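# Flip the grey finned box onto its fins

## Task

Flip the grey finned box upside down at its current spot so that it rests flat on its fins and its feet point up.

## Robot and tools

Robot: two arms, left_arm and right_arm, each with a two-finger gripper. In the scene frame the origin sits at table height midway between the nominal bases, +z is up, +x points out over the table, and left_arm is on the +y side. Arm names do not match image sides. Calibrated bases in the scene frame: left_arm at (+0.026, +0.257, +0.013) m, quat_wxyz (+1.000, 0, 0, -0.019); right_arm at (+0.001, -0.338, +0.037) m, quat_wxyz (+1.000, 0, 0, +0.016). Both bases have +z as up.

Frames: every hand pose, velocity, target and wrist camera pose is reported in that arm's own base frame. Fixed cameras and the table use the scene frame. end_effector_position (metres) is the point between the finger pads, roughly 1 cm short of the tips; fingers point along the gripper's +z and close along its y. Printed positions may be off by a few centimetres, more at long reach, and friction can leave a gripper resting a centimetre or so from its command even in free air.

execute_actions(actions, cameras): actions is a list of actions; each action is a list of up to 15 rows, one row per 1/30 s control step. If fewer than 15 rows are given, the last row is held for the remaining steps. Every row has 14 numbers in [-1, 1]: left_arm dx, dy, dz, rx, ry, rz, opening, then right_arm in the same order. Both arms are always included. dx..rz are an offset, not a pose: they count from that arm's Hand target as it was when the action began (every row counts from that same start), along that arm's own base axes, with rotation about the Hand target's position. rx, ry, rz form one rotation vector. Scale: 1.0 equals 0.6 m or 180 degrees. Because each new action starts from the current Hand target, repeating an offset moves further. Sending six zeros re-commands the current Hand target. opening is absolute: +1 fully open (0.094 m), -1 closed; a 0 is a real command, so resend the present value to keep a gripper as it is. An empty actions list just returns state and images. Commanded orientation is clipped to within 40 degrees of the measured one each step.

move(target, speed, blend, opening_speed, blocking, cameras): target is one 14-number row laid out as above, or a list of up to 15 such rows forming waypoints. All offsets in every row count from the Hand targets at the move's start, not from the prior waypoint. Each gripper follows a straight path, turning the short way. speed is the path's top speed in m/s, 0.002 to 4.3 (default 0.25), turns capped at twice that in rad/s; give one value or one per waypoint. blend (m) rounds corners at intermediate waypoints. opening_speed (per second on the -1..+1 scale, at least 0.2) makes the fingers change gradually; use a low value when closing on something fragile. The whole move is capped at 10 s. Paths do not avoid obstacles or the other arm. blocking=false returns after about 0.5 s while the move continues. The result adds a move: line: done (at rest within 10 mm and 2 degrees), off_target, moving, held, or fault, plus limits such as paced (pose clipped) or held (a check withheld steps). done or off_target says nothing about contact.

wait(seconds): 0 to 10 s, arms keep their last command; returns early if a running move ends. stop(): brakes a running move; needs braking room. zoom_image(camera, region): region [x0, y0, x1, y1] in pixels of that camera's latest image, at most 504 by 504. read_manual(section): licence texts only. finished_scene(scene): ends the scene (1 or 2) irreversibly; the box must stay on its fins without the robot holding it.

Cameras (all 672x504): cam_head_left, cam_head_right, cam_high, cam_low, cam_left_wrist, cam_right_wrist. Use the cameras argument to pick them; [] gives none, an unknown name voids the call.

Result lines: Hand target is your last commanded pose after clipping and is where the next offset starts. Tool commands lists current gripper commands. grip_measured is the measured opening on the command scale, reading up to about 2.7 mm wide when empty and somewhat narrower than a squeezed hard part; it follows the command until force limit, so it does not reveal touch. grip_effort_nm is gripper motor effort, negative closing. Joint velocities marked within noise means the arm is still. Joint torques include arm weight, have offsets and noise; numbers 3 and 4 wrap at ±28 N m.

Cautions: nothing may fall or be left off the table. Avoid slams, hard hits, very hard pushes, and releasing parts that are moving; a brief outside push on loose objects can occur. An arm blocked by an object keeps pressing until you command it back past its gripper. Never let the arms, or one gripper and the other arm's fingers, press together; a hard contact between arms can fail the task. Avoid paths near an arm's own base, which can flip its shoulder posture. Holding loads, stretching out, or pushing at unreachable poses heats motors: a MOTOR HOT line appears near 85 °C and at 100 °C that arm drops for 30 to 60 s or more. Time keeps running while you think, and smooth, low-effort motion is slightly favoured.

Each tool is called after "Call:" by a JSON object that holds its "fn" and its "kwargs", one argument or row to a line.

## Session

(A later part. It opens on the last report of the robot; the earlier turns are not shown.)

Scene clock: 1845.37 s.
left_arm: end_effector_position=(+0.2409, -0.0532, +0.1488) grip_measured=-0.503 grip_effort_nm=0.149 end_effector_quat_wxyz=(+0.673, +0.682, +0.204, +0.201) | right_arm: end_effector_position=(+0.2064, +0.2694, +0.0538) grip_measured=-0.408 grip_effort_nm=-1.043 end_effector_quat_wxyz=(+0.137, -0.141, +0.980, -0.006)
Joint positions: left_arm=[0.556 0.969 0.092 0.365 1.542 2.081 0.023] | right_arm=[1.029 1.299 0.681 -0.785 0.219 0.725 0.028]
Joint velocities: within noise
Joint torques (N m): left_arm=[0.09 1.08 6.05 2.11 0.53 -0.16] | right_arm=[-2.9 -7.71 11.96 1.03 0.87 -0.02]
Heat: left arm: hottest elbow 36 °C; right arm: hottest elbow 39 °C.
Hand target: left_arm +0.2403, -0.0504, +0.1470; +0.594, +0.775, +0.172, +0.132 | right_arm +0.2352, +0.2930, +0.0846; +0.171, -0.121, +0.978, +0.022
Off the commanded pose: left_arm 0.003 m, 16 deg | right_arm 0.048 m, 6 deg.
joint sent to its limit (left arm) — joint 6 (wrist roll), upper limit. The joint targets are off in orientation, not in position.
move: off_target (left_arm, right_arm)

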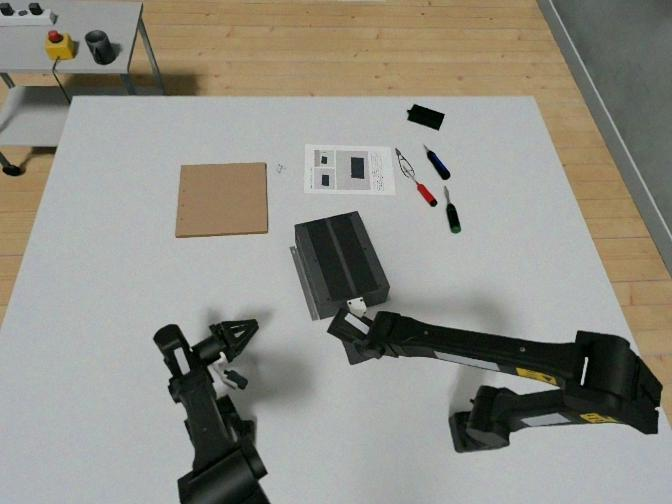

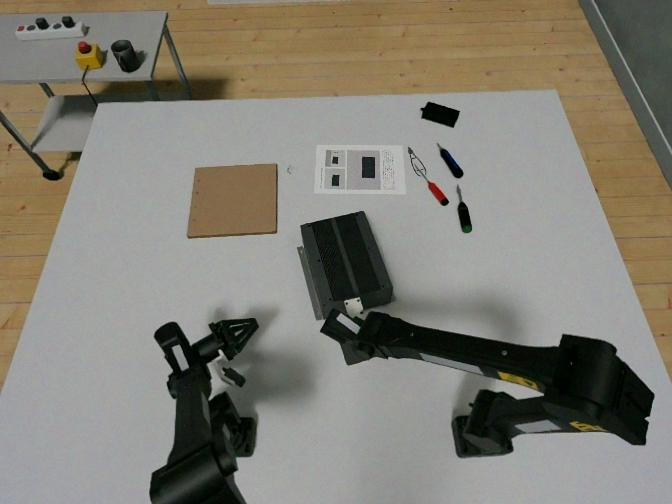

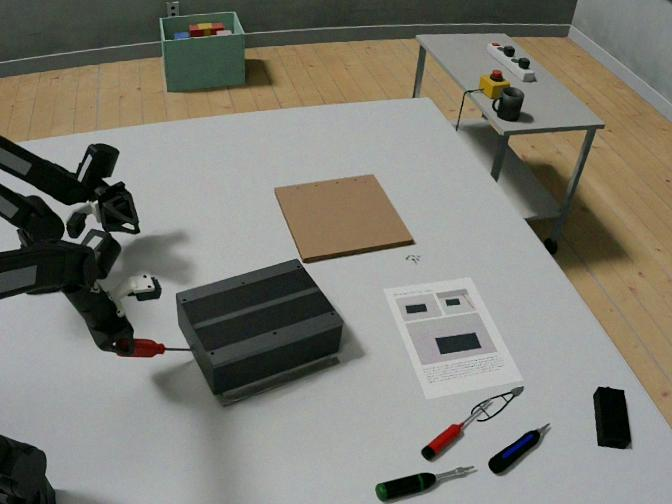

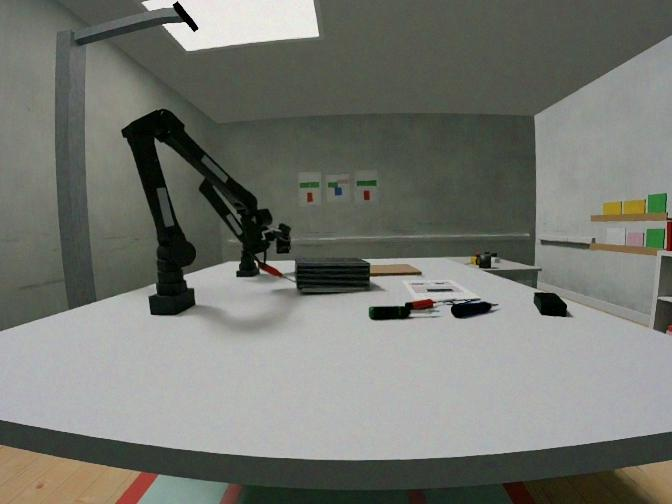

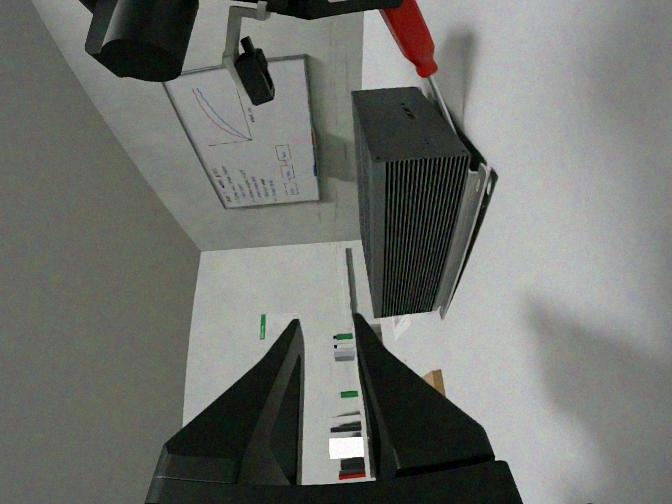

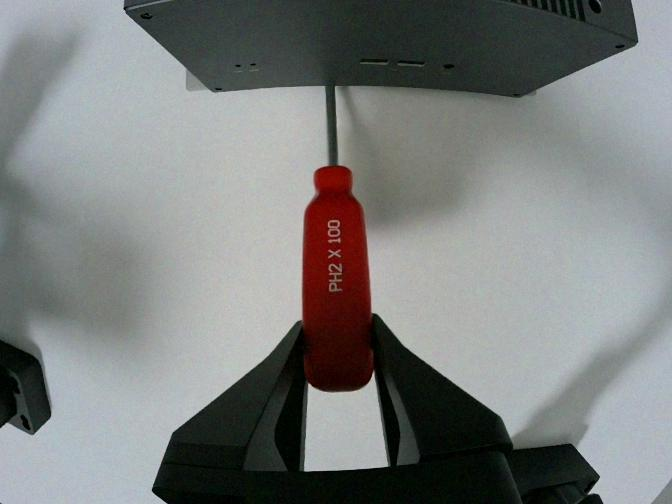

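Call:
{"fn": "move", "kwargs": {
  "target": [0.05,0.05,0.088,-0.0625,0.5237,0.6538,-0.5,0,0,0,0,0,0,-0.75],
  "speed": 0.3
}}

Scene clock: 1935.13 s.
left_arm: end_effector_position=(+0.2577, -0.0215, +0.1868) grip_measured=-0.502 grip_effort_nm=0.144 end_effector_quat_wxyz=(-0.009, +0.111, +0.994, +0.002) | right_arm: end_effector_position=(+0.2063, +0.2693, +0.0537) grip_measured=-0.408 grip_effort_nm=-1.043 end_effector_quat_wxyz=(+0.137, -0.141, +0.980, -0.006)
Joint positions: left_arm=[-0.084 1.032 0.88 -1.438 -0.004 0.14 0.023] | right_arm=[1.029 1.299 0.681 -0.785 0.219 0.725 0.028]
Joint velocities: within noise
Joint torques (N m): left_arm=[0.03 -2.37 11.93 0.34 0.19 -0.32] | right_arm=[-2.43 -7.3 11.89 1.07 0.91 -0.04]
Heat: left arm: hottest elbow 37 °C; right arm: hottest elbow 49 °C.
Hand target: left_arm +0.2703, -0.0204, +0.1998; +0.000, +0.100, +0.995, +0.000 | right_arm +0.2351, +0.2929, +0.0846; +0.171, -0.121, +0.978, +0.022
Off the commanded pose: left_arm 0.018 m, 2 deg | right_arm 0.048 m, 6 deg.
move: off_target (left_arm, right_arm)

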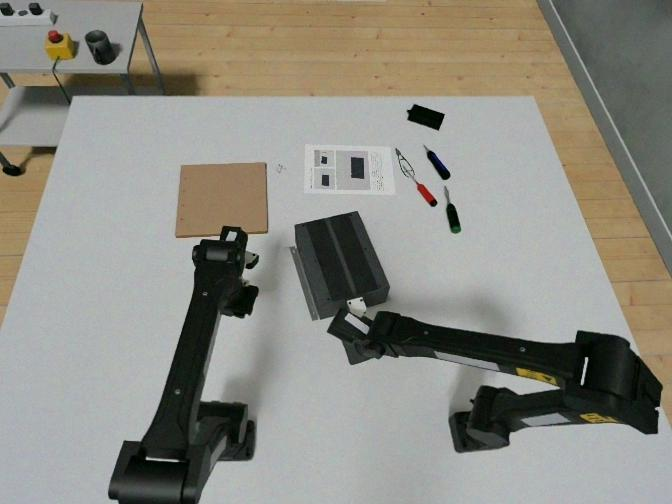

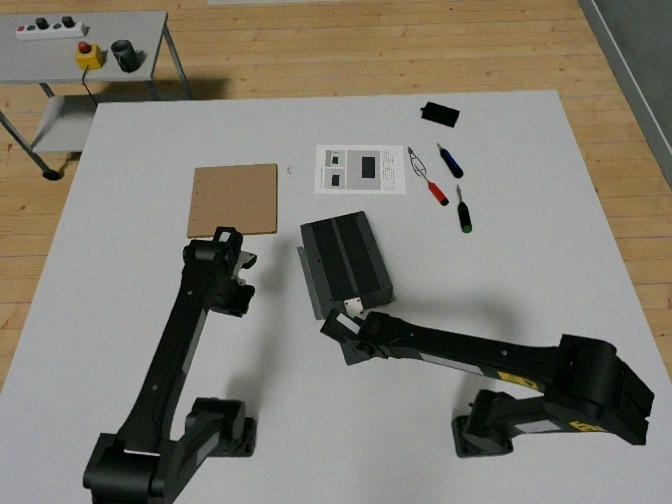

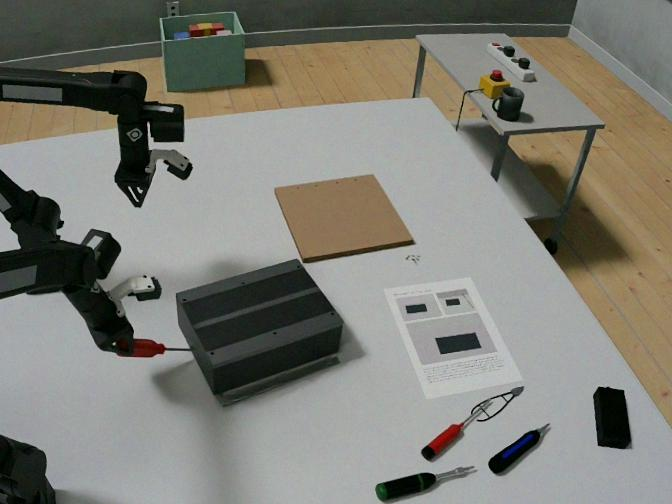

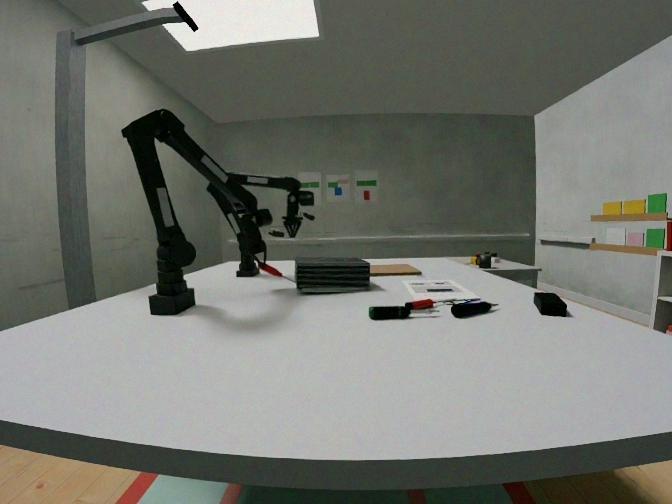

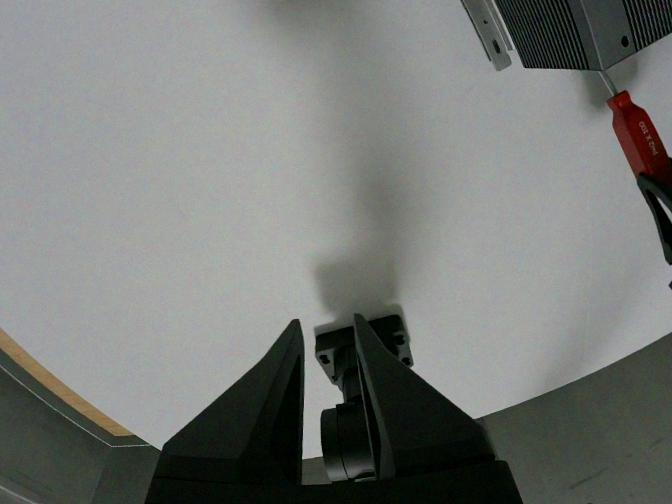

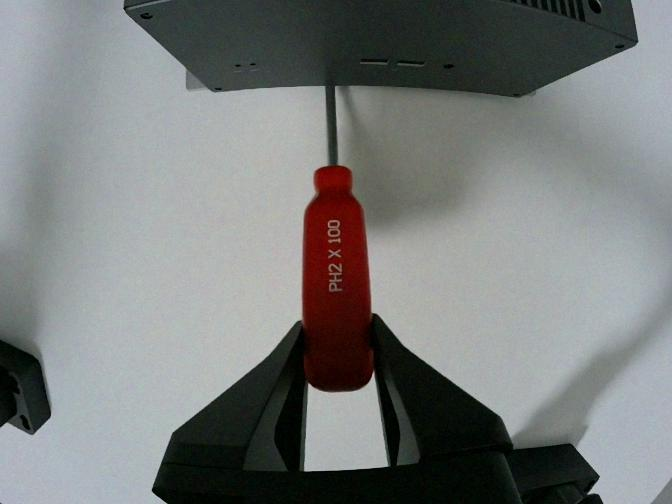

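Call:
{"fn": "move", "kwargs": {
  "target": [
    [0.05,-0.08,-0.1,-0.3636,-0.0112,0.1308,-0.5,0,0,0,0,0,0,-0.75],
    [0.066,-0.161,-0.25,-0.3636,-0.0112,0.1308,-0.5,0,0,0,0,0,0,-0.75]
  ],
  "speed": 0.25
}}

Scene clock: 1950.30 s.
left_arm: end_effector_position=(+0.3119, -0.1138, +0.0533) grip_measured=-0.502 grip_effort_nm=0.144 end_effector_quat_wxyz=(+0.076, -0.108, +0.836, -0.532) | right_arm: end_effector_position=(+0.2063, +0.2693, +0.0537) grip_measured=-0.408 grip_effort_nm=-1.038 end_effector_quat_wxyz=(+0.137, -0.141, +0.980, -0.006)
Joint positions: left_arm=[0.136 1.442 0.459 -0.307 1.117 -0.297 0.023] | right_arm=[1.029 1.299 0.681 -0.785 0.219 0.725 0.028]
Joint velocities: within noise
Joint torques (N m): left_arm=[-1.61 -5.19 4.9 1.59 0.54 -0.22] | right_arm=[-2.55 -7.65 11.9 0.88 0.88 0.03]
Heat: left arm: hottest elbow 40 °C; right arm: hottest elbow 49 °C.
Hand target: left_arm +0.3098, -0.1170, +0.0496; +0.070, -0.110, +0.837, -0.532 | right_arm +0.2351, +0.2929, +0.0846; +0.171, -0.121, +0.978, +0.022
Off the commanded pose: left_arm 0.005 m, 1 deg | right_arm 0.048 m, 6 deg.
move: off_target (right_arm)

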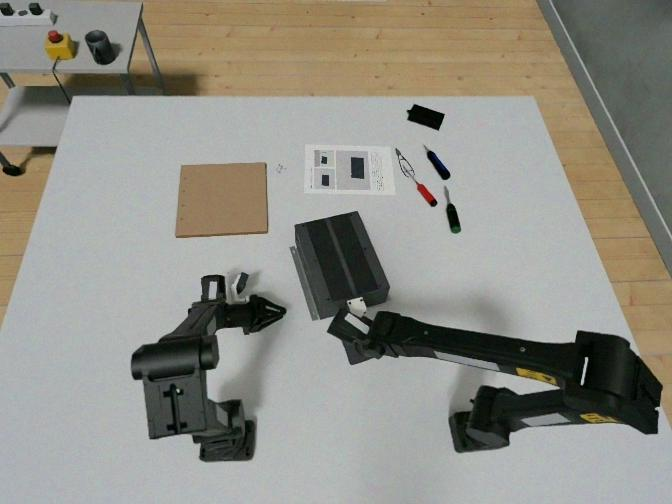

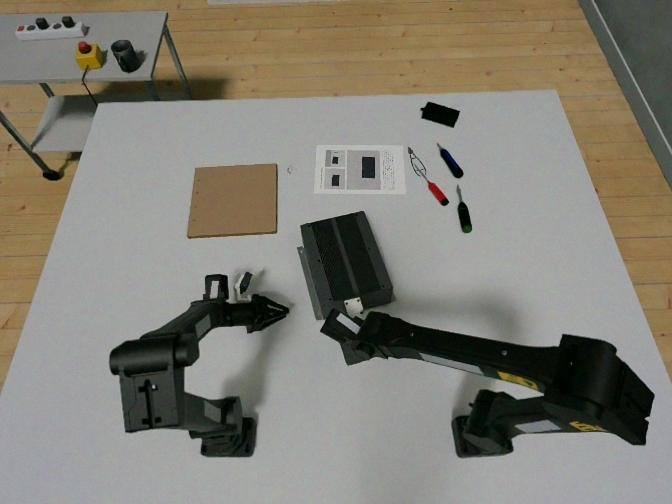

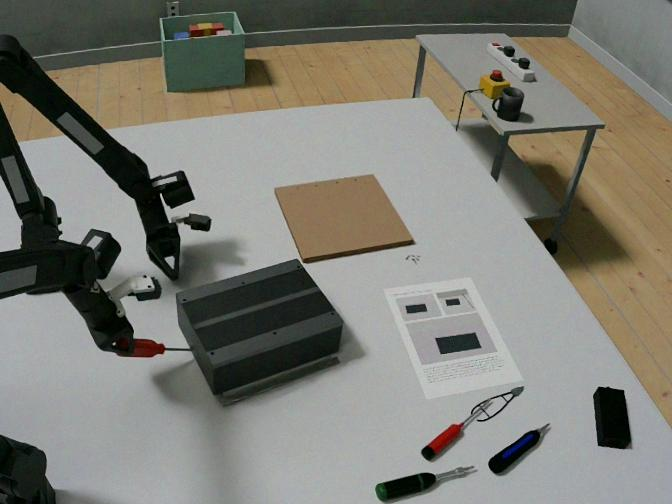

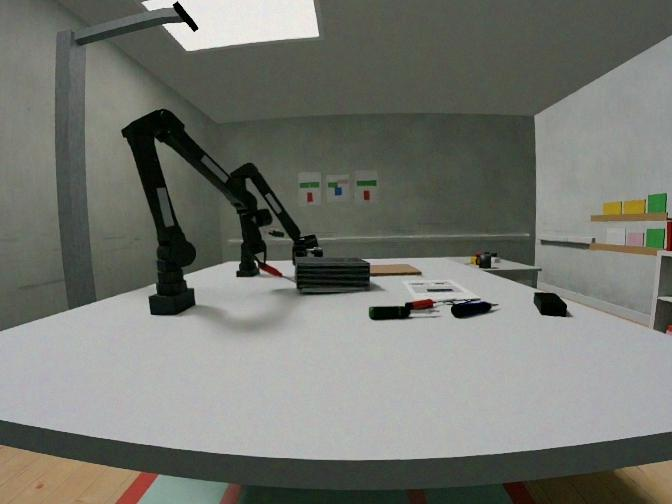

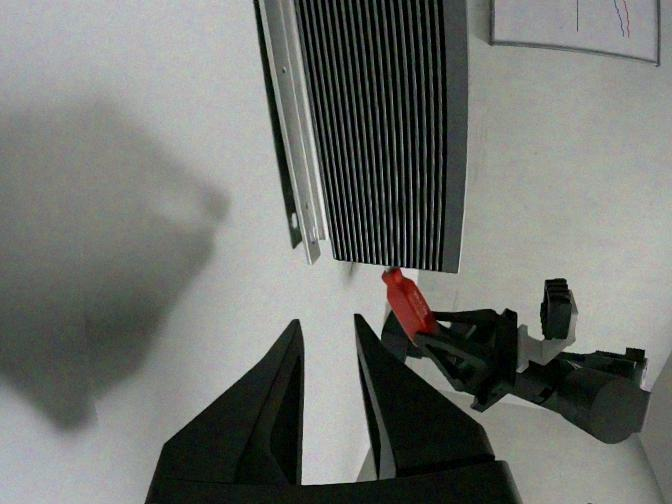

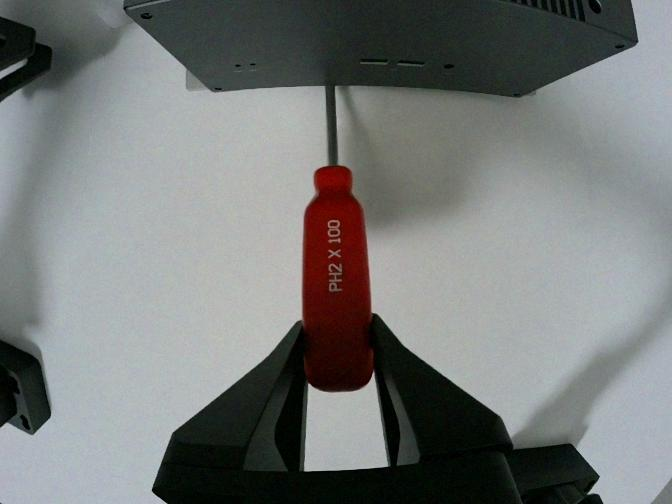

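Call:
{"fn": "zoom_image", "kwargs": {
  "camera": "cam_left_wrist",
  "region": [240, 140, 400, 300]
}}

Scaled by 3.150 from the camera's 672x504 image, which has a finer 960x720 frame.

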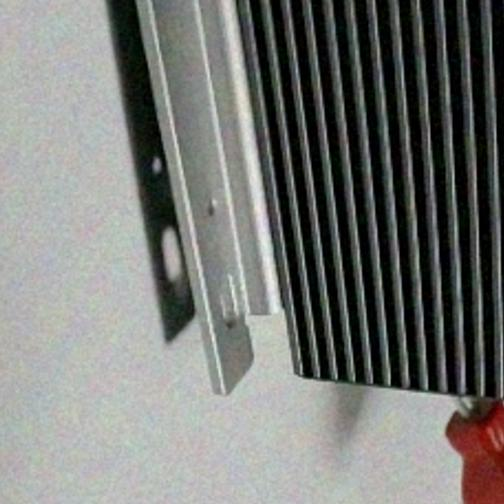

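Call:
{"fn": "move", "kwargs": {
  "target": [0,0,0,0,0,0,-0.6,0.0,0.0,0.055,-0.007,0.027,0,-0.75],
  "speed": 0.06,
  "cameras": ["cam_left_wrist","cam_right_wrist","cam_high"]
}}

Scene clock: 1988.47 s.
left_arm: end_effector_position=(+0.3120, -0.1139, +0.0533) grip_measured=-0.597 grip_effort_nm=-0.115 end_effector_quat_wxyz=(+0.076, -0.108, +0.836, -0.533) | right_arm: end_effector_position=(+0.2073, +0.2722, +0.0888) grip_measured=-0.410 grip_effort_nm=-1.038 end_effector_quat_wxyz=(+0.093, -0.136, +0.986, -0.012)
Joint positions: left_arm=[0.135 1.442 0.459 -0.305 1.117 -0.298 0.019] | right_arm=[1 1.284 0.788 -0.971 0.157 0.718 0.028]
Joint velocities: within noise
Joint torques (N m): left_arm=[-1.61 -5.3 4.85 1.52 0.53 -0.26] | right_arm=[-2.61 -7.24 11.85 1.1 0.8 -0.08]
Heat: left arm: hottest elbow 37 °C; right arm: hottest elbow 51 °C.
Hand target: left_arm +0.3098, -0.1170, +0.0497; +0.070, -0.110, +0.837, -0.532 | right_arm +0.2351, +0.2930, +0.1176; +0.128, -0.122, +0.984, +0.016
Off the commanded pose: left_arm 0.005 m, 1 deg | right_arm 0.045 m, 5 deg.
move: off_target (right_arm)
Images, in order (width x height): cam_high 672x504, cam_left_wrist 672x504, cam_right_wrist 672x504.

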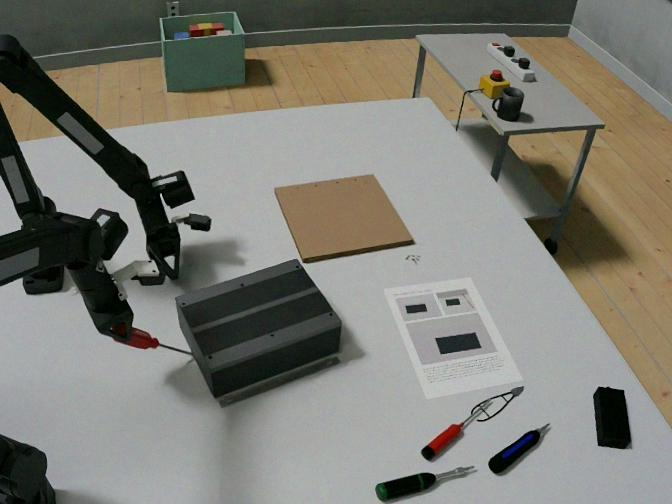

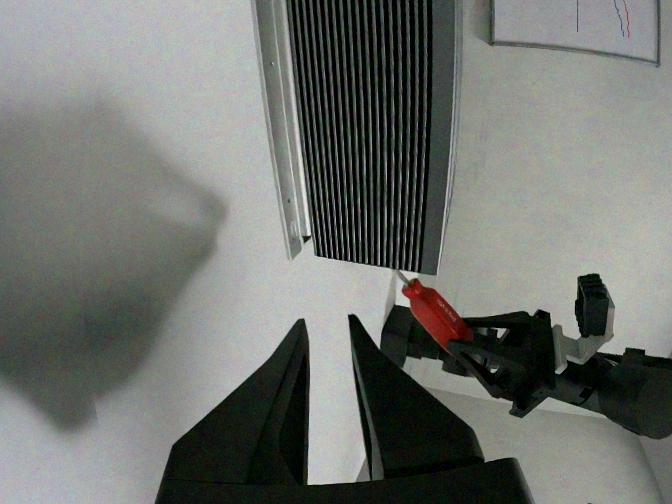

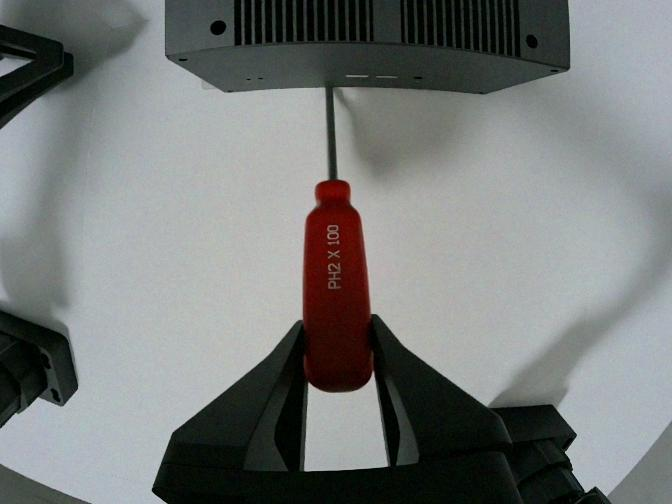

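Call:
{"fn": "move", "kwargs": {
  "target": [
    [0,0,0,0,0,0,-0.6,-0.08,-0.025,-0.08,0.0135,-0.054,0,-0.75],
    [0,0,0,0,0,0,-0.6,-0.1,-0.03,-0.218,0.0405,-0.162,0,-0.75]
  ],
  "speed": 0.12,
  "cameras": ["cam_left_wrist","cam_right_wrist","cam_high"]
}}

Scene clock: 2002.13 s.
left_arm: end_effector_position=(+0.3121, -0.1139, +0.0534) grip_measured=-0.597 grip_effort_nm=-0.120 end_effector_quat_wxyz=(+0.076, -0.108, +0.836, -0.533) | right_arm: end_effector_position=(+0.1803, +0.2740, -0.0083) grip_measured=-0.410 grip_effort_nm=-1.043 end_effector_quat_wxyz=(+0.383, -0.108, +0.916, +0.046)
Joint positions: left_arm=[0.135 1.442 0.459 -0.305 1.117 -0.299 0.019] | right_arm=[1.328 1.437 0.366 -0.063 0.683 0.936 0.028]
Joint velocities: within noise
Joint torques (N m): left_arm=[-1.55 -5.42 4.83 1.58 0.53 -0.24] | right_arm=[0.85 -4.66 3.92 1.54 0.24 0.04]
Heat: left arm: hottest elbow 37 °C; right arm: hottest elbow 49 °C.
Hand target: left_arm +0.3098, -0.1170, +0.0497; +0.070, -0.110, +0.837, -0.532 | right_arm +0.1752, +0.2749, -0.0132; +0.379, -0.114, +0.917, +0.047
Off the commanded pose: left_arm 0.005 m, 1 deg | right_arm 0.007 m, 1 deg.
move: done
Images, in order (width x height): cam_high 672x504, cam_left_wrist 672x504, cam_right_wrist 672x504.

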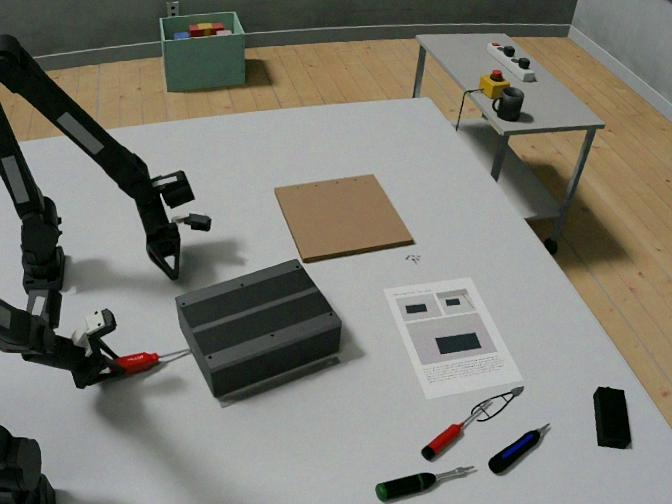

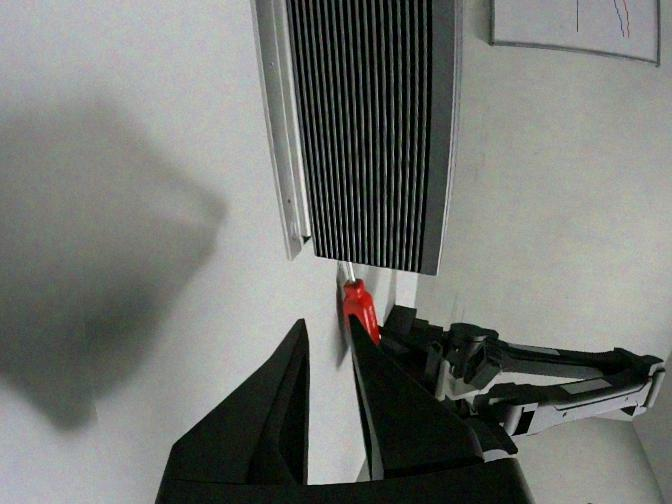

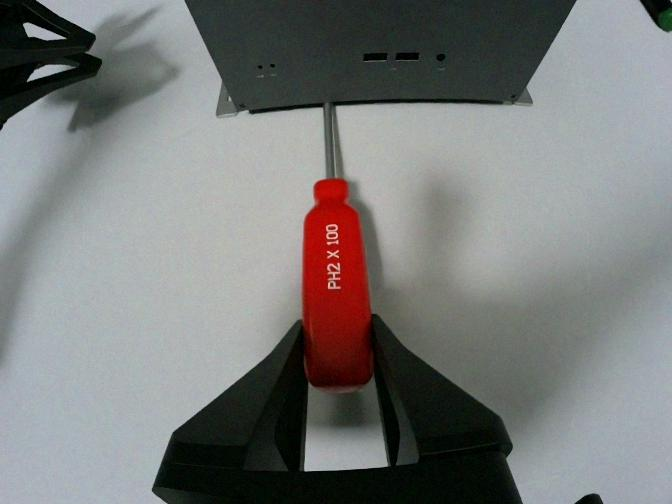

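Call:
{"fn": "move", "kwargs": {
  "target": [0,0,0,0,0,0,-0.6,0.1135,0.033,-0.006,0,0,0,-0.75],
  "speed": 0.06,
  "cameras": ["cam_left_wrist","cam_right_wrist","cam_high"]
}}

Scene clock: 2006.90 s.
left_arm: end_effector_position=(+0.3121, -0.1139, +0.0534) grip_measured=-0.597 grip_effort_nm=-0.115 end_effector_quat_wxyz=(+0.076, -0.108, +0.836, -0.533) | right_arm: end_effector_position=(+0.2256, +0.2831, -0.0178) grip_measured=-0.411 grip_effort_nm=-1.048 end_effector_quat_wxyz=(+0.375, -0.122, +0.918, +0.045)
Joint positions: left_arm=[0.135 1.442 0.459 -0.305 1.117 -0.299 0.019] | right_arm=[1.166 1.521 0.402 0.086 0.588 0.735 0.028]
Joint velocities: within noise
Joint torques (N m): left_arm=[-1.79 -5.36 4.9 1.59 0.53 -0.24] | right_arm=[-3.84 -3.9 7.21 1.88 -0.02 -0.26]
Heat: left arm: hottest elbow 37 °C; right arm: hottest elbow 48 °C.
Hand target: left_arm +0.3098, -0.1170, +0.0497; +0.070, -0.110, +0.837, -0.532 | right_arm +0.2433, +0.2948, -0.0168; +0.379, -0.114, +0.917, +0.047
Off the commanded pose: left_arm 0.005 m, 1 deg | right_arm 0.021 m, 1 deg.
move: off_target (right_arm)
Images, in order (width x height): cam_high 672x504, cam_left_wrist 672x504, cam_right_wrist 672x504.

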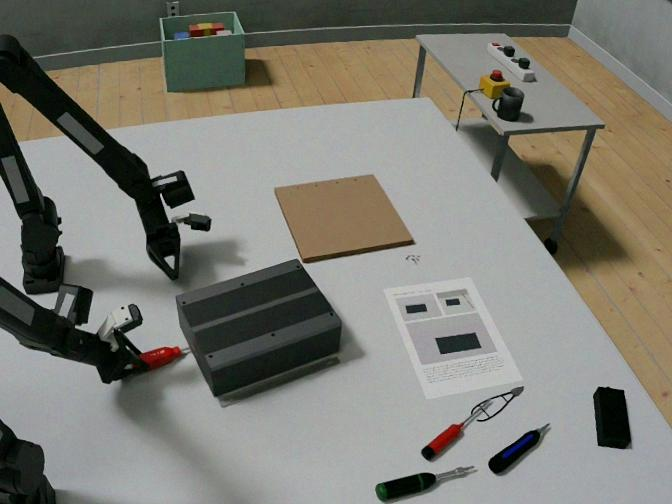

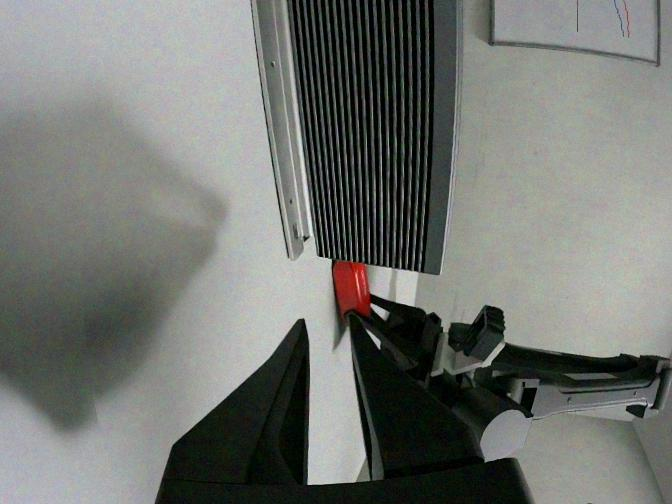

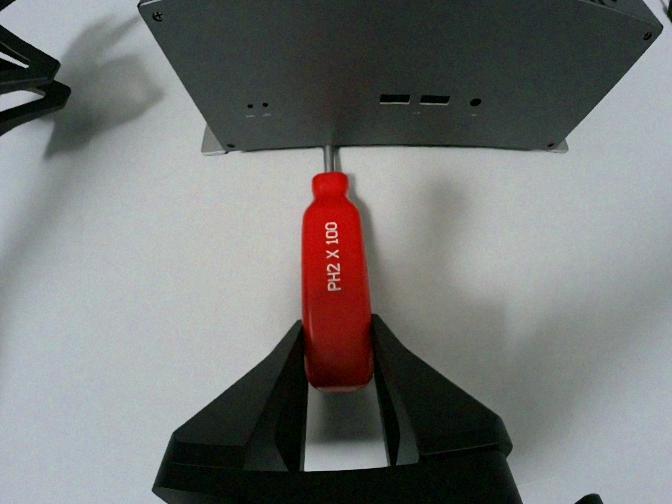

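Call:
{"fn": "move", "kwargs": {
  "target": [
    [0,0,0,0,0,0,-0.6,0.005,0.01,0.06,-0.0135,0.054,0,-0.75],
    [0,0,0,0,0,0,-0.6,0.005,0.018,0.14,-0.027,0.108,0,-0.75]
  ],
  "speed": 0.06,
  "cameras": ["cam_left_wrist","cam_right_wrist","cam_high"]
}}

Scene clock: 2017.53 s.
left_arm: end_effector_position=(+0.3121, -0.1139, +0.0534) grip_measured=-0.597 grip_effort_nm=-0.120 end_effector_quat_wxyz=(+0.076, -0.108, +0.836, -0.533) | right_arm: end_effector_position=(+0.2215, +0.2821, +0.0332) grip_measured=-0.411 grip_effort_nm=-1.048 end_effector_quat_wxyz=(+0.182, -0.140, +0.973, -0.005)
Joint positions: left_arm=[0.135 1.442 0.459 -0.305 1.117 -0.299 0.019] | right_arm=[1.044 1.369 0.657 -0.633 0.291 0.725 0.028]
Joint velocities: within noise
Joint torques (N m): left_arm=[-1.73 -5.25 4.86 1.58 0.54 -0.25] | right_arm=[-2.43 -9.7 11.08 0.95 0.63 0]
Heat: left arm: hottest elbow 36 °C; right arm: hottest elbow 47 °C.
Hand target: left_arm +0.3098, -0.1170, +0.0497; +0.070, -0.110, +0.837, -0.532 | right_arm +0.2463, +0.3056, +0.0673; +0.214, -0.120, +0.969, +0.027
Off the commanded pose: left_arm 0.005 m, 1 deg | right_arm 0.048 m, 6 deg.
move: off_target (right_arm)
Images, in order (width x height): cam_high 672x504, cam_left_wrist 672x504, cam_right_wrist 672x504.

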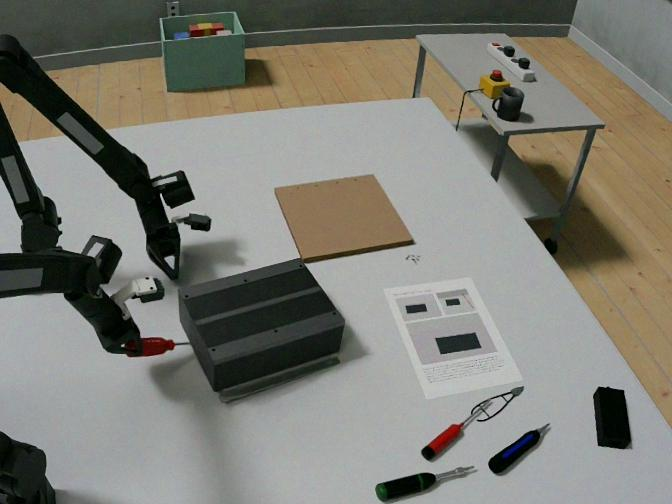

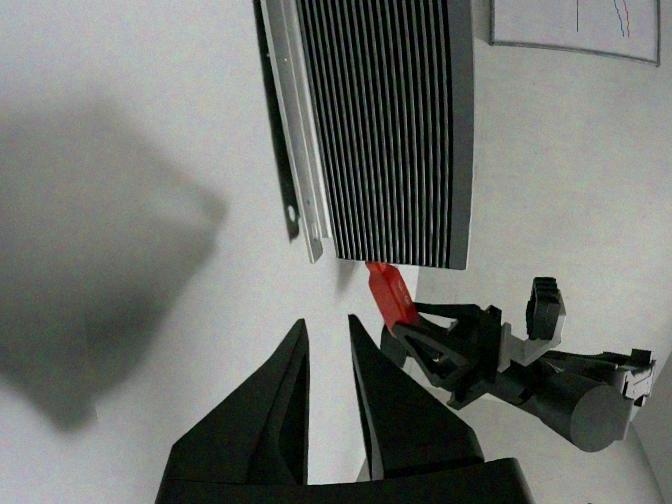

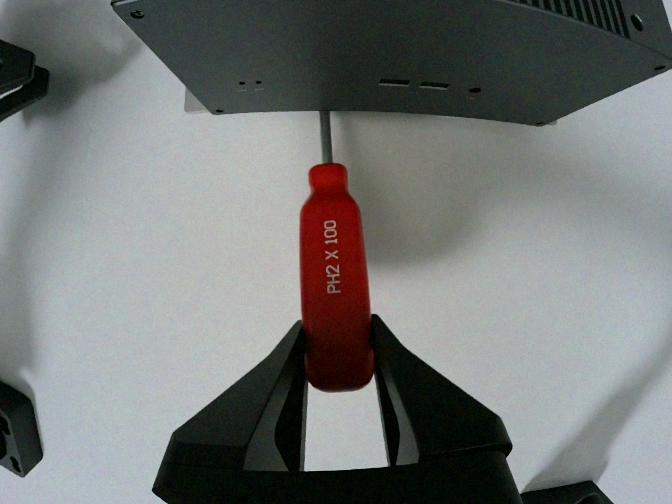

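Call:
{"fn": "move", "kwargs": {
  "target": [0,0,0,0,0,0,-0.6,0.008,0.006,0.04,-0.004,0.016,0,-0.75],
  "speed": 0.06,
  "cameras": ["cam_left_wrist","cam_right_wrist","cam_high"]
}}

Call:
{"fn": "zoom_image", "kwargs": {
  "camera": "cam_left_wrist",
  "region": [240, 140, 400, 300]
}}

Scene clock: 2022.97 s.
left_arm: end_effector_position=(+0.3121, -0.1139, +0.0534) grip_measured=-0.597 grip_effort_nm=-0.115 end_effector_quat_wxyz=(+0.076, -0.108, +0.836, -0.533) | right_arm: end_effector_position=(+0.2192, +0.2818, +0.0498) grip_measured=-0.411 grip_effort_nm=-1.038 end_effector_quat_wxyz=(+0.145, -0.143, +0.979, -0.014)
Joint positions: left_arm=[0.135 1.442 0.459 -0.305 1.117 -0.299 0.019] | right_arm=[1.027 1.358 0.719 -0.767 0.242 0.717 0.028]
Joint velocities: within noise
Joint torques (N m): left_arm=[-1.61 -5.36 4.89 1.58 0.54 -0.24] | right_arm=[-3.31 -9.93 12.12 1.14 0.99 0]
Heat: left arm: hottest elbow 36 °C; right arm: hottest elbow 48 °C.
Hand target: left_arm +0.3098, -0.1170, +0.0497; +0.070, -0.110, +0.837, -0.532 | right_arm +0.2511, +0.3091, +0.0912; +0.188, -0.121, +0.974, +0.023
Off the commanded pose: left_arm 0.005 m, 1 deg | right_arm 0.059 m, 7 deg.
move: off_target (right_arm)
Images, in order (width x height): cam_high 672x504, cam_left_wrist 672x504, cam_right_wrist 672x504.

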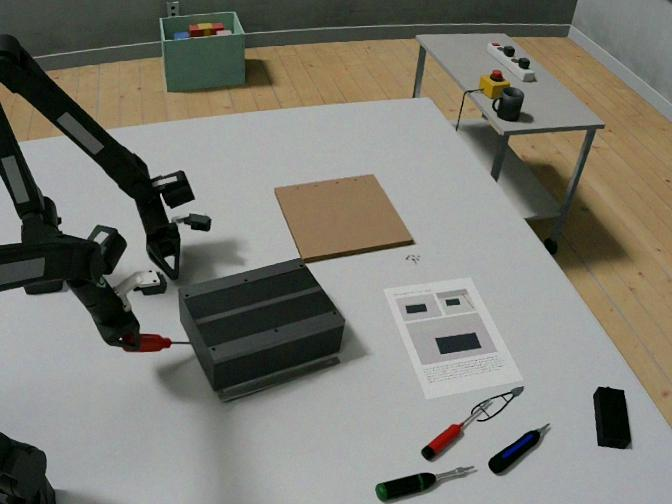

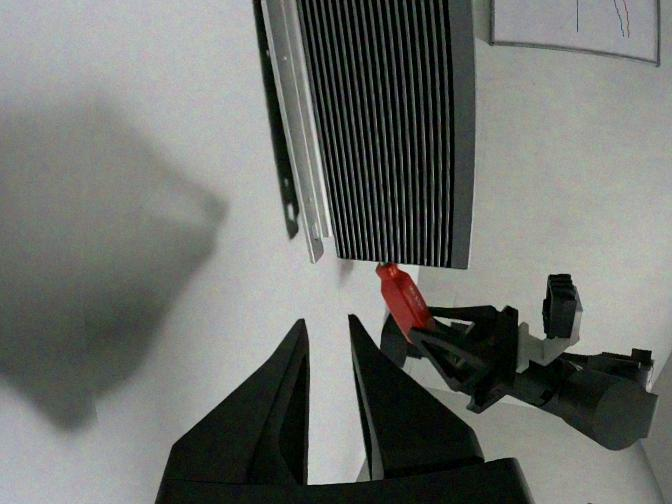

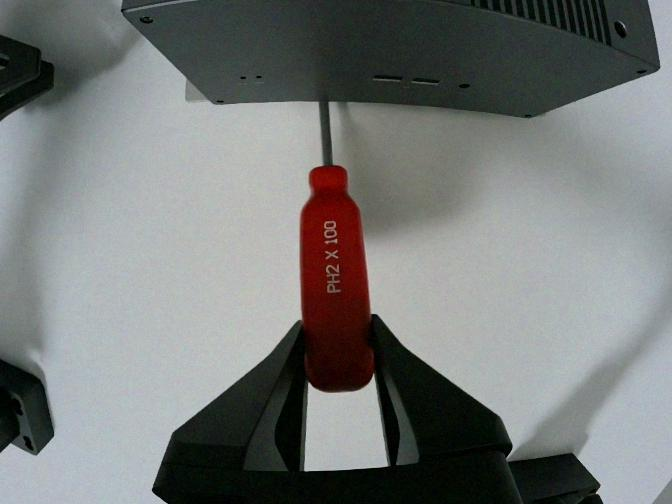

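Scaled by 3.150 from the camera's 672x504 image, which has a finer 960x720 frame.

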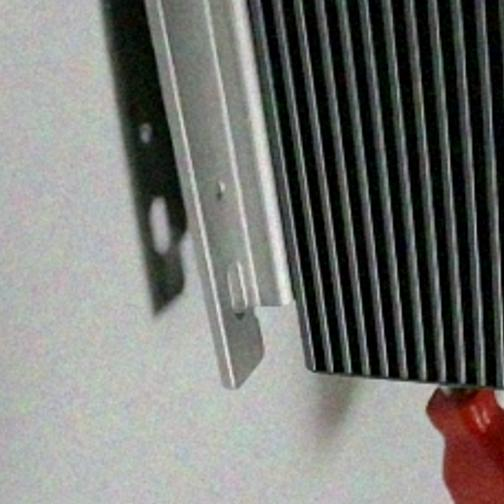

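Call:
{"fn": "move", "kwargs": {
  "target": [0.0433,-0.0783,-0.0607,0,0,0,-0.6,0,0,0,0,0,0,-0.75],
  "speed": 0.08,
  "cameras": ["cam_left_wrist","cam_right_wrist","cam_high"]
}}

Call:
{"fn": "zoom_image", "kwargs": {
  "camera": "cam_left_wrist",
  "region": [230, 200, 430, 380]
}}

Scene clock: 2041.20 s.
left_arm: end_effector_position=(+0.3396, -0.1608, +0.0209) grip_measured=-0.597 grip_effort_nm=-0.115 end_effector_quat_wxyz=(+0.080, -0.104, +0.836, -0.533) | right_arm: end_effector_position=(+0.2185, +0.2813, +0.0514) grip_measured=-0.411 grip_effort_nm=-1.043 end_effector_quat_wxyz=(+0.144, -0.143, +0.979, -0.014)
Joint positions: left_arm=[-0.034 1.615 0.45 0.175 1.046 -0.623 0.019] | right_arm=[1.027 1.352 0.719 -0.772 0.24 0.716 0.028]
Joint velocities: within noise
Joint torques (N m): left_arm=[-1.67 -5.77 4.03 1.99 0.44 -0.24] | right_arm=[-2.9 -9.76 12.3 1.33 1.08 -0.01]
Heat: left arm: hottest elbow 36 °C; right arm: hottest elbow 52 °C.
Hand target: left_arm +0.3357, -0.1640, +0.0133; +0.070, -0.110, +0.837, -0.532 | right_arm +0.2511, +0.3091, +0.0911; +0.188, -0.121, +0.974, +0.023
Off the commanded pose: left_arm 0.009 m, 1 deg | right_arm 0.059 m, 7 deg.
move: off_target (right_arm)
Images, in order (width x height): cam_high 672x504, cam_left_wrist 672x504, cam_right_wrist 672x504.

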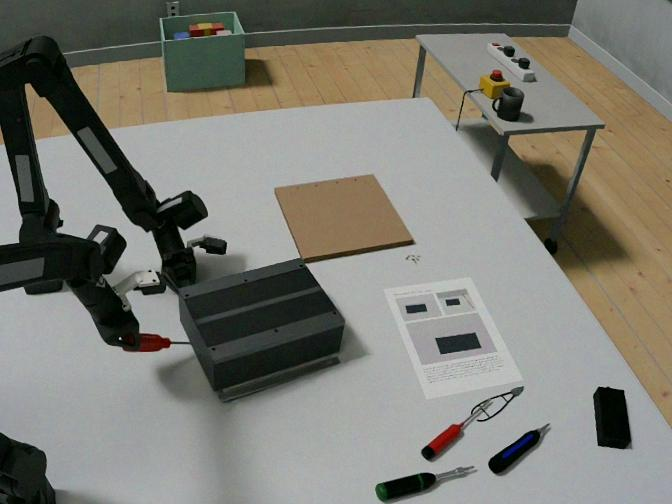

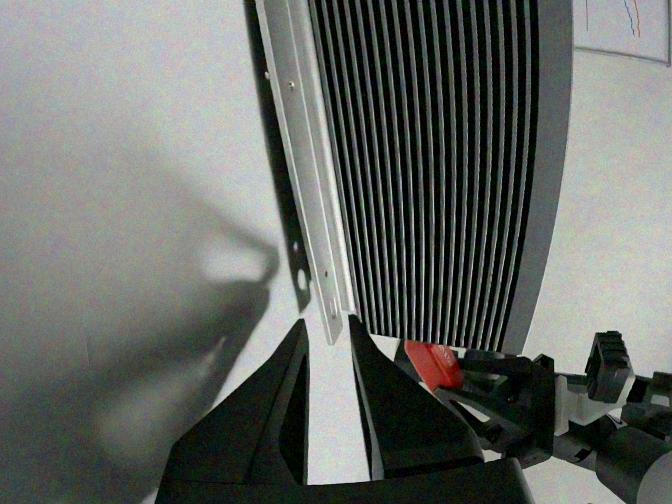

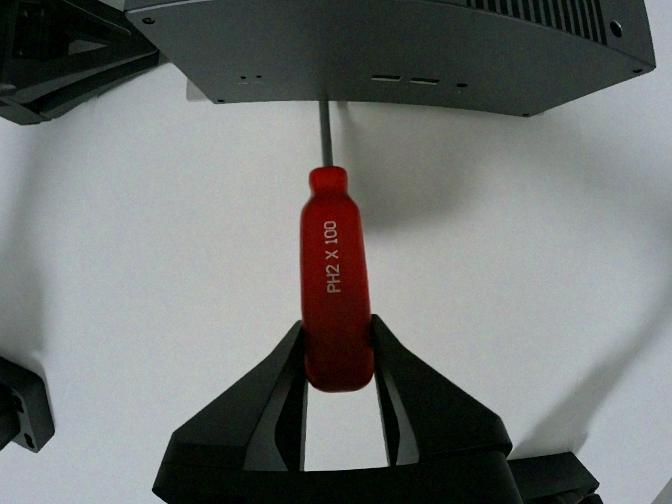

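Scaled by 2.520 from the camera's 672x504 image, which has a finer 960x720 frame.

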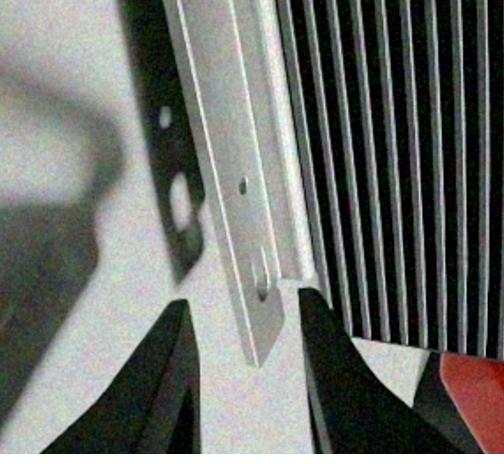

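Call:
{"fn": "move", "kwargs": {
  "target": [0.0125,-0.0467,-0.0225,0,0,0,-0.6,0,0,0,0,0,0,-0.75],
  "speed": 0.05,
  "cameras": ["cam_left_wrist","cam_right_wrist","cam_high"]
}}

Call:
{"fn": "zoom_image", "kwargs": {
  "camera": "cam_left_wrist",
  "region": [230, 220, 430, 420]
}}

Scene clock: 2057.73 s.
left_arm: end_effector_position=(+0.3448, -0.1888, +0.0063) grip_measured=-0.597 grip_effort_nm=-0.110 end_effector_quat_wxyz=(+0.078, -0.106, +0.836, -0.533) | right_arm: end_effector_position=(+0.2185, +0.2813, +0.0514) grip_measured=-0.411 grip_effort_nm=-1.043 end_effector_quat_wxyz=(+0.144, -0.143, +0.979, -0.014)
Joint positions: left_arm=[-0.125 1.697 0.45 0.37 0.992 -0.763 0.019] | right_arm=[1.027 1.352 0.719 -0.772 0.24 0.716 0.028]
Joint velocities: within noise
Joint torques (N m): left_arm=[-1.61 -6.24 3.99 2.26 0.37 -0.24] | right_arm=[-3.31 -10.4 12.08 1.25 1.01 0.06]
Heat: left arm: hottest elbow 36 °C; right arm: hottest elbow 53 °C.
Hand target: left_arm +0.3432, -0.1920, -0.0002; +0.070, -0.110, +0.837, -0.532 | right_arm +0.2511, +0.3091, +0.0911; +0.188, -0.121, +0.974, +0.023
Off the commanded pose: left_arm 0.007 m, 1 deg | right_arm 0.058 m, 7 deg.
move: off_target (right_arm)
Images, in order (width x height): cam_high 672x504, cam_left_wrist 672x504, cam_right_wrist 672x504.

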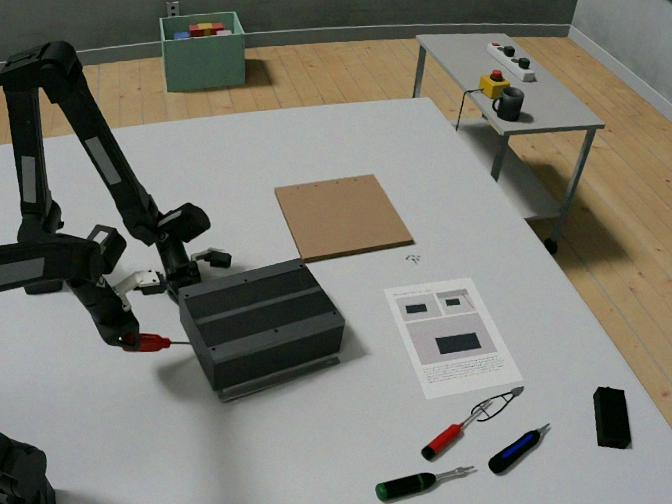

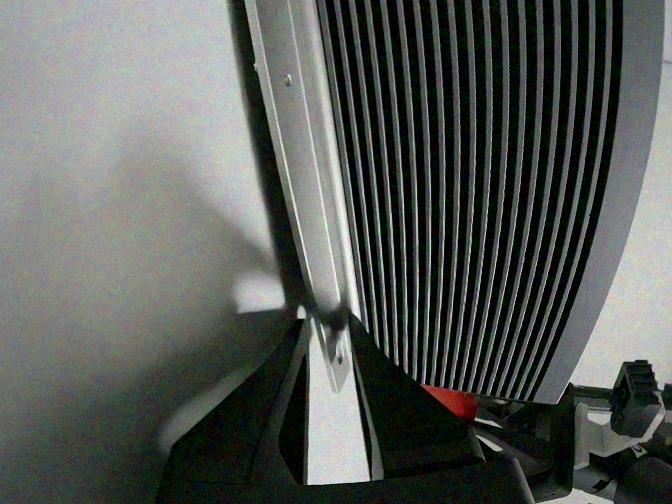

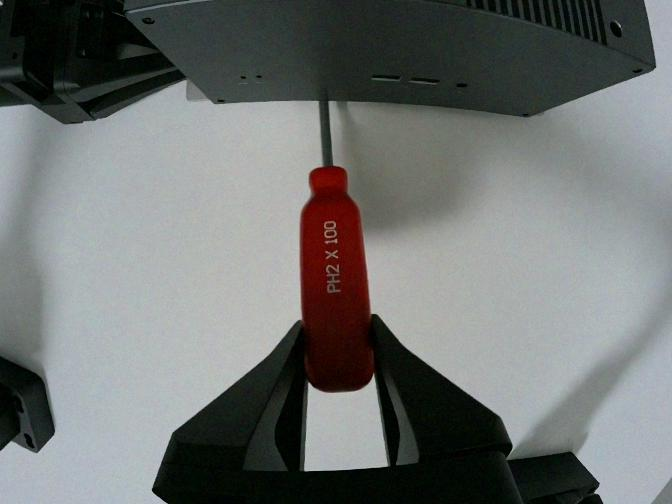

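Scaled by 2.520 from the camera's 672x504 image, which has a finer 960x720 frame.

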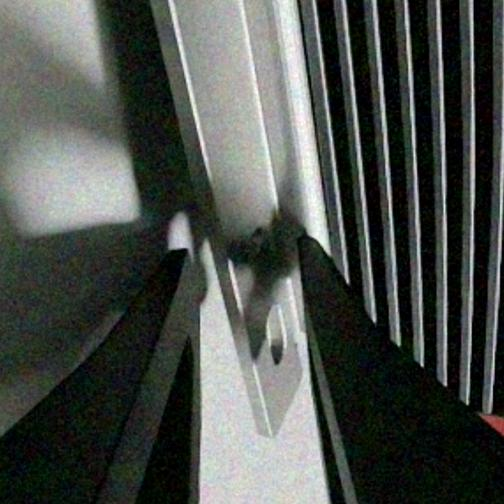

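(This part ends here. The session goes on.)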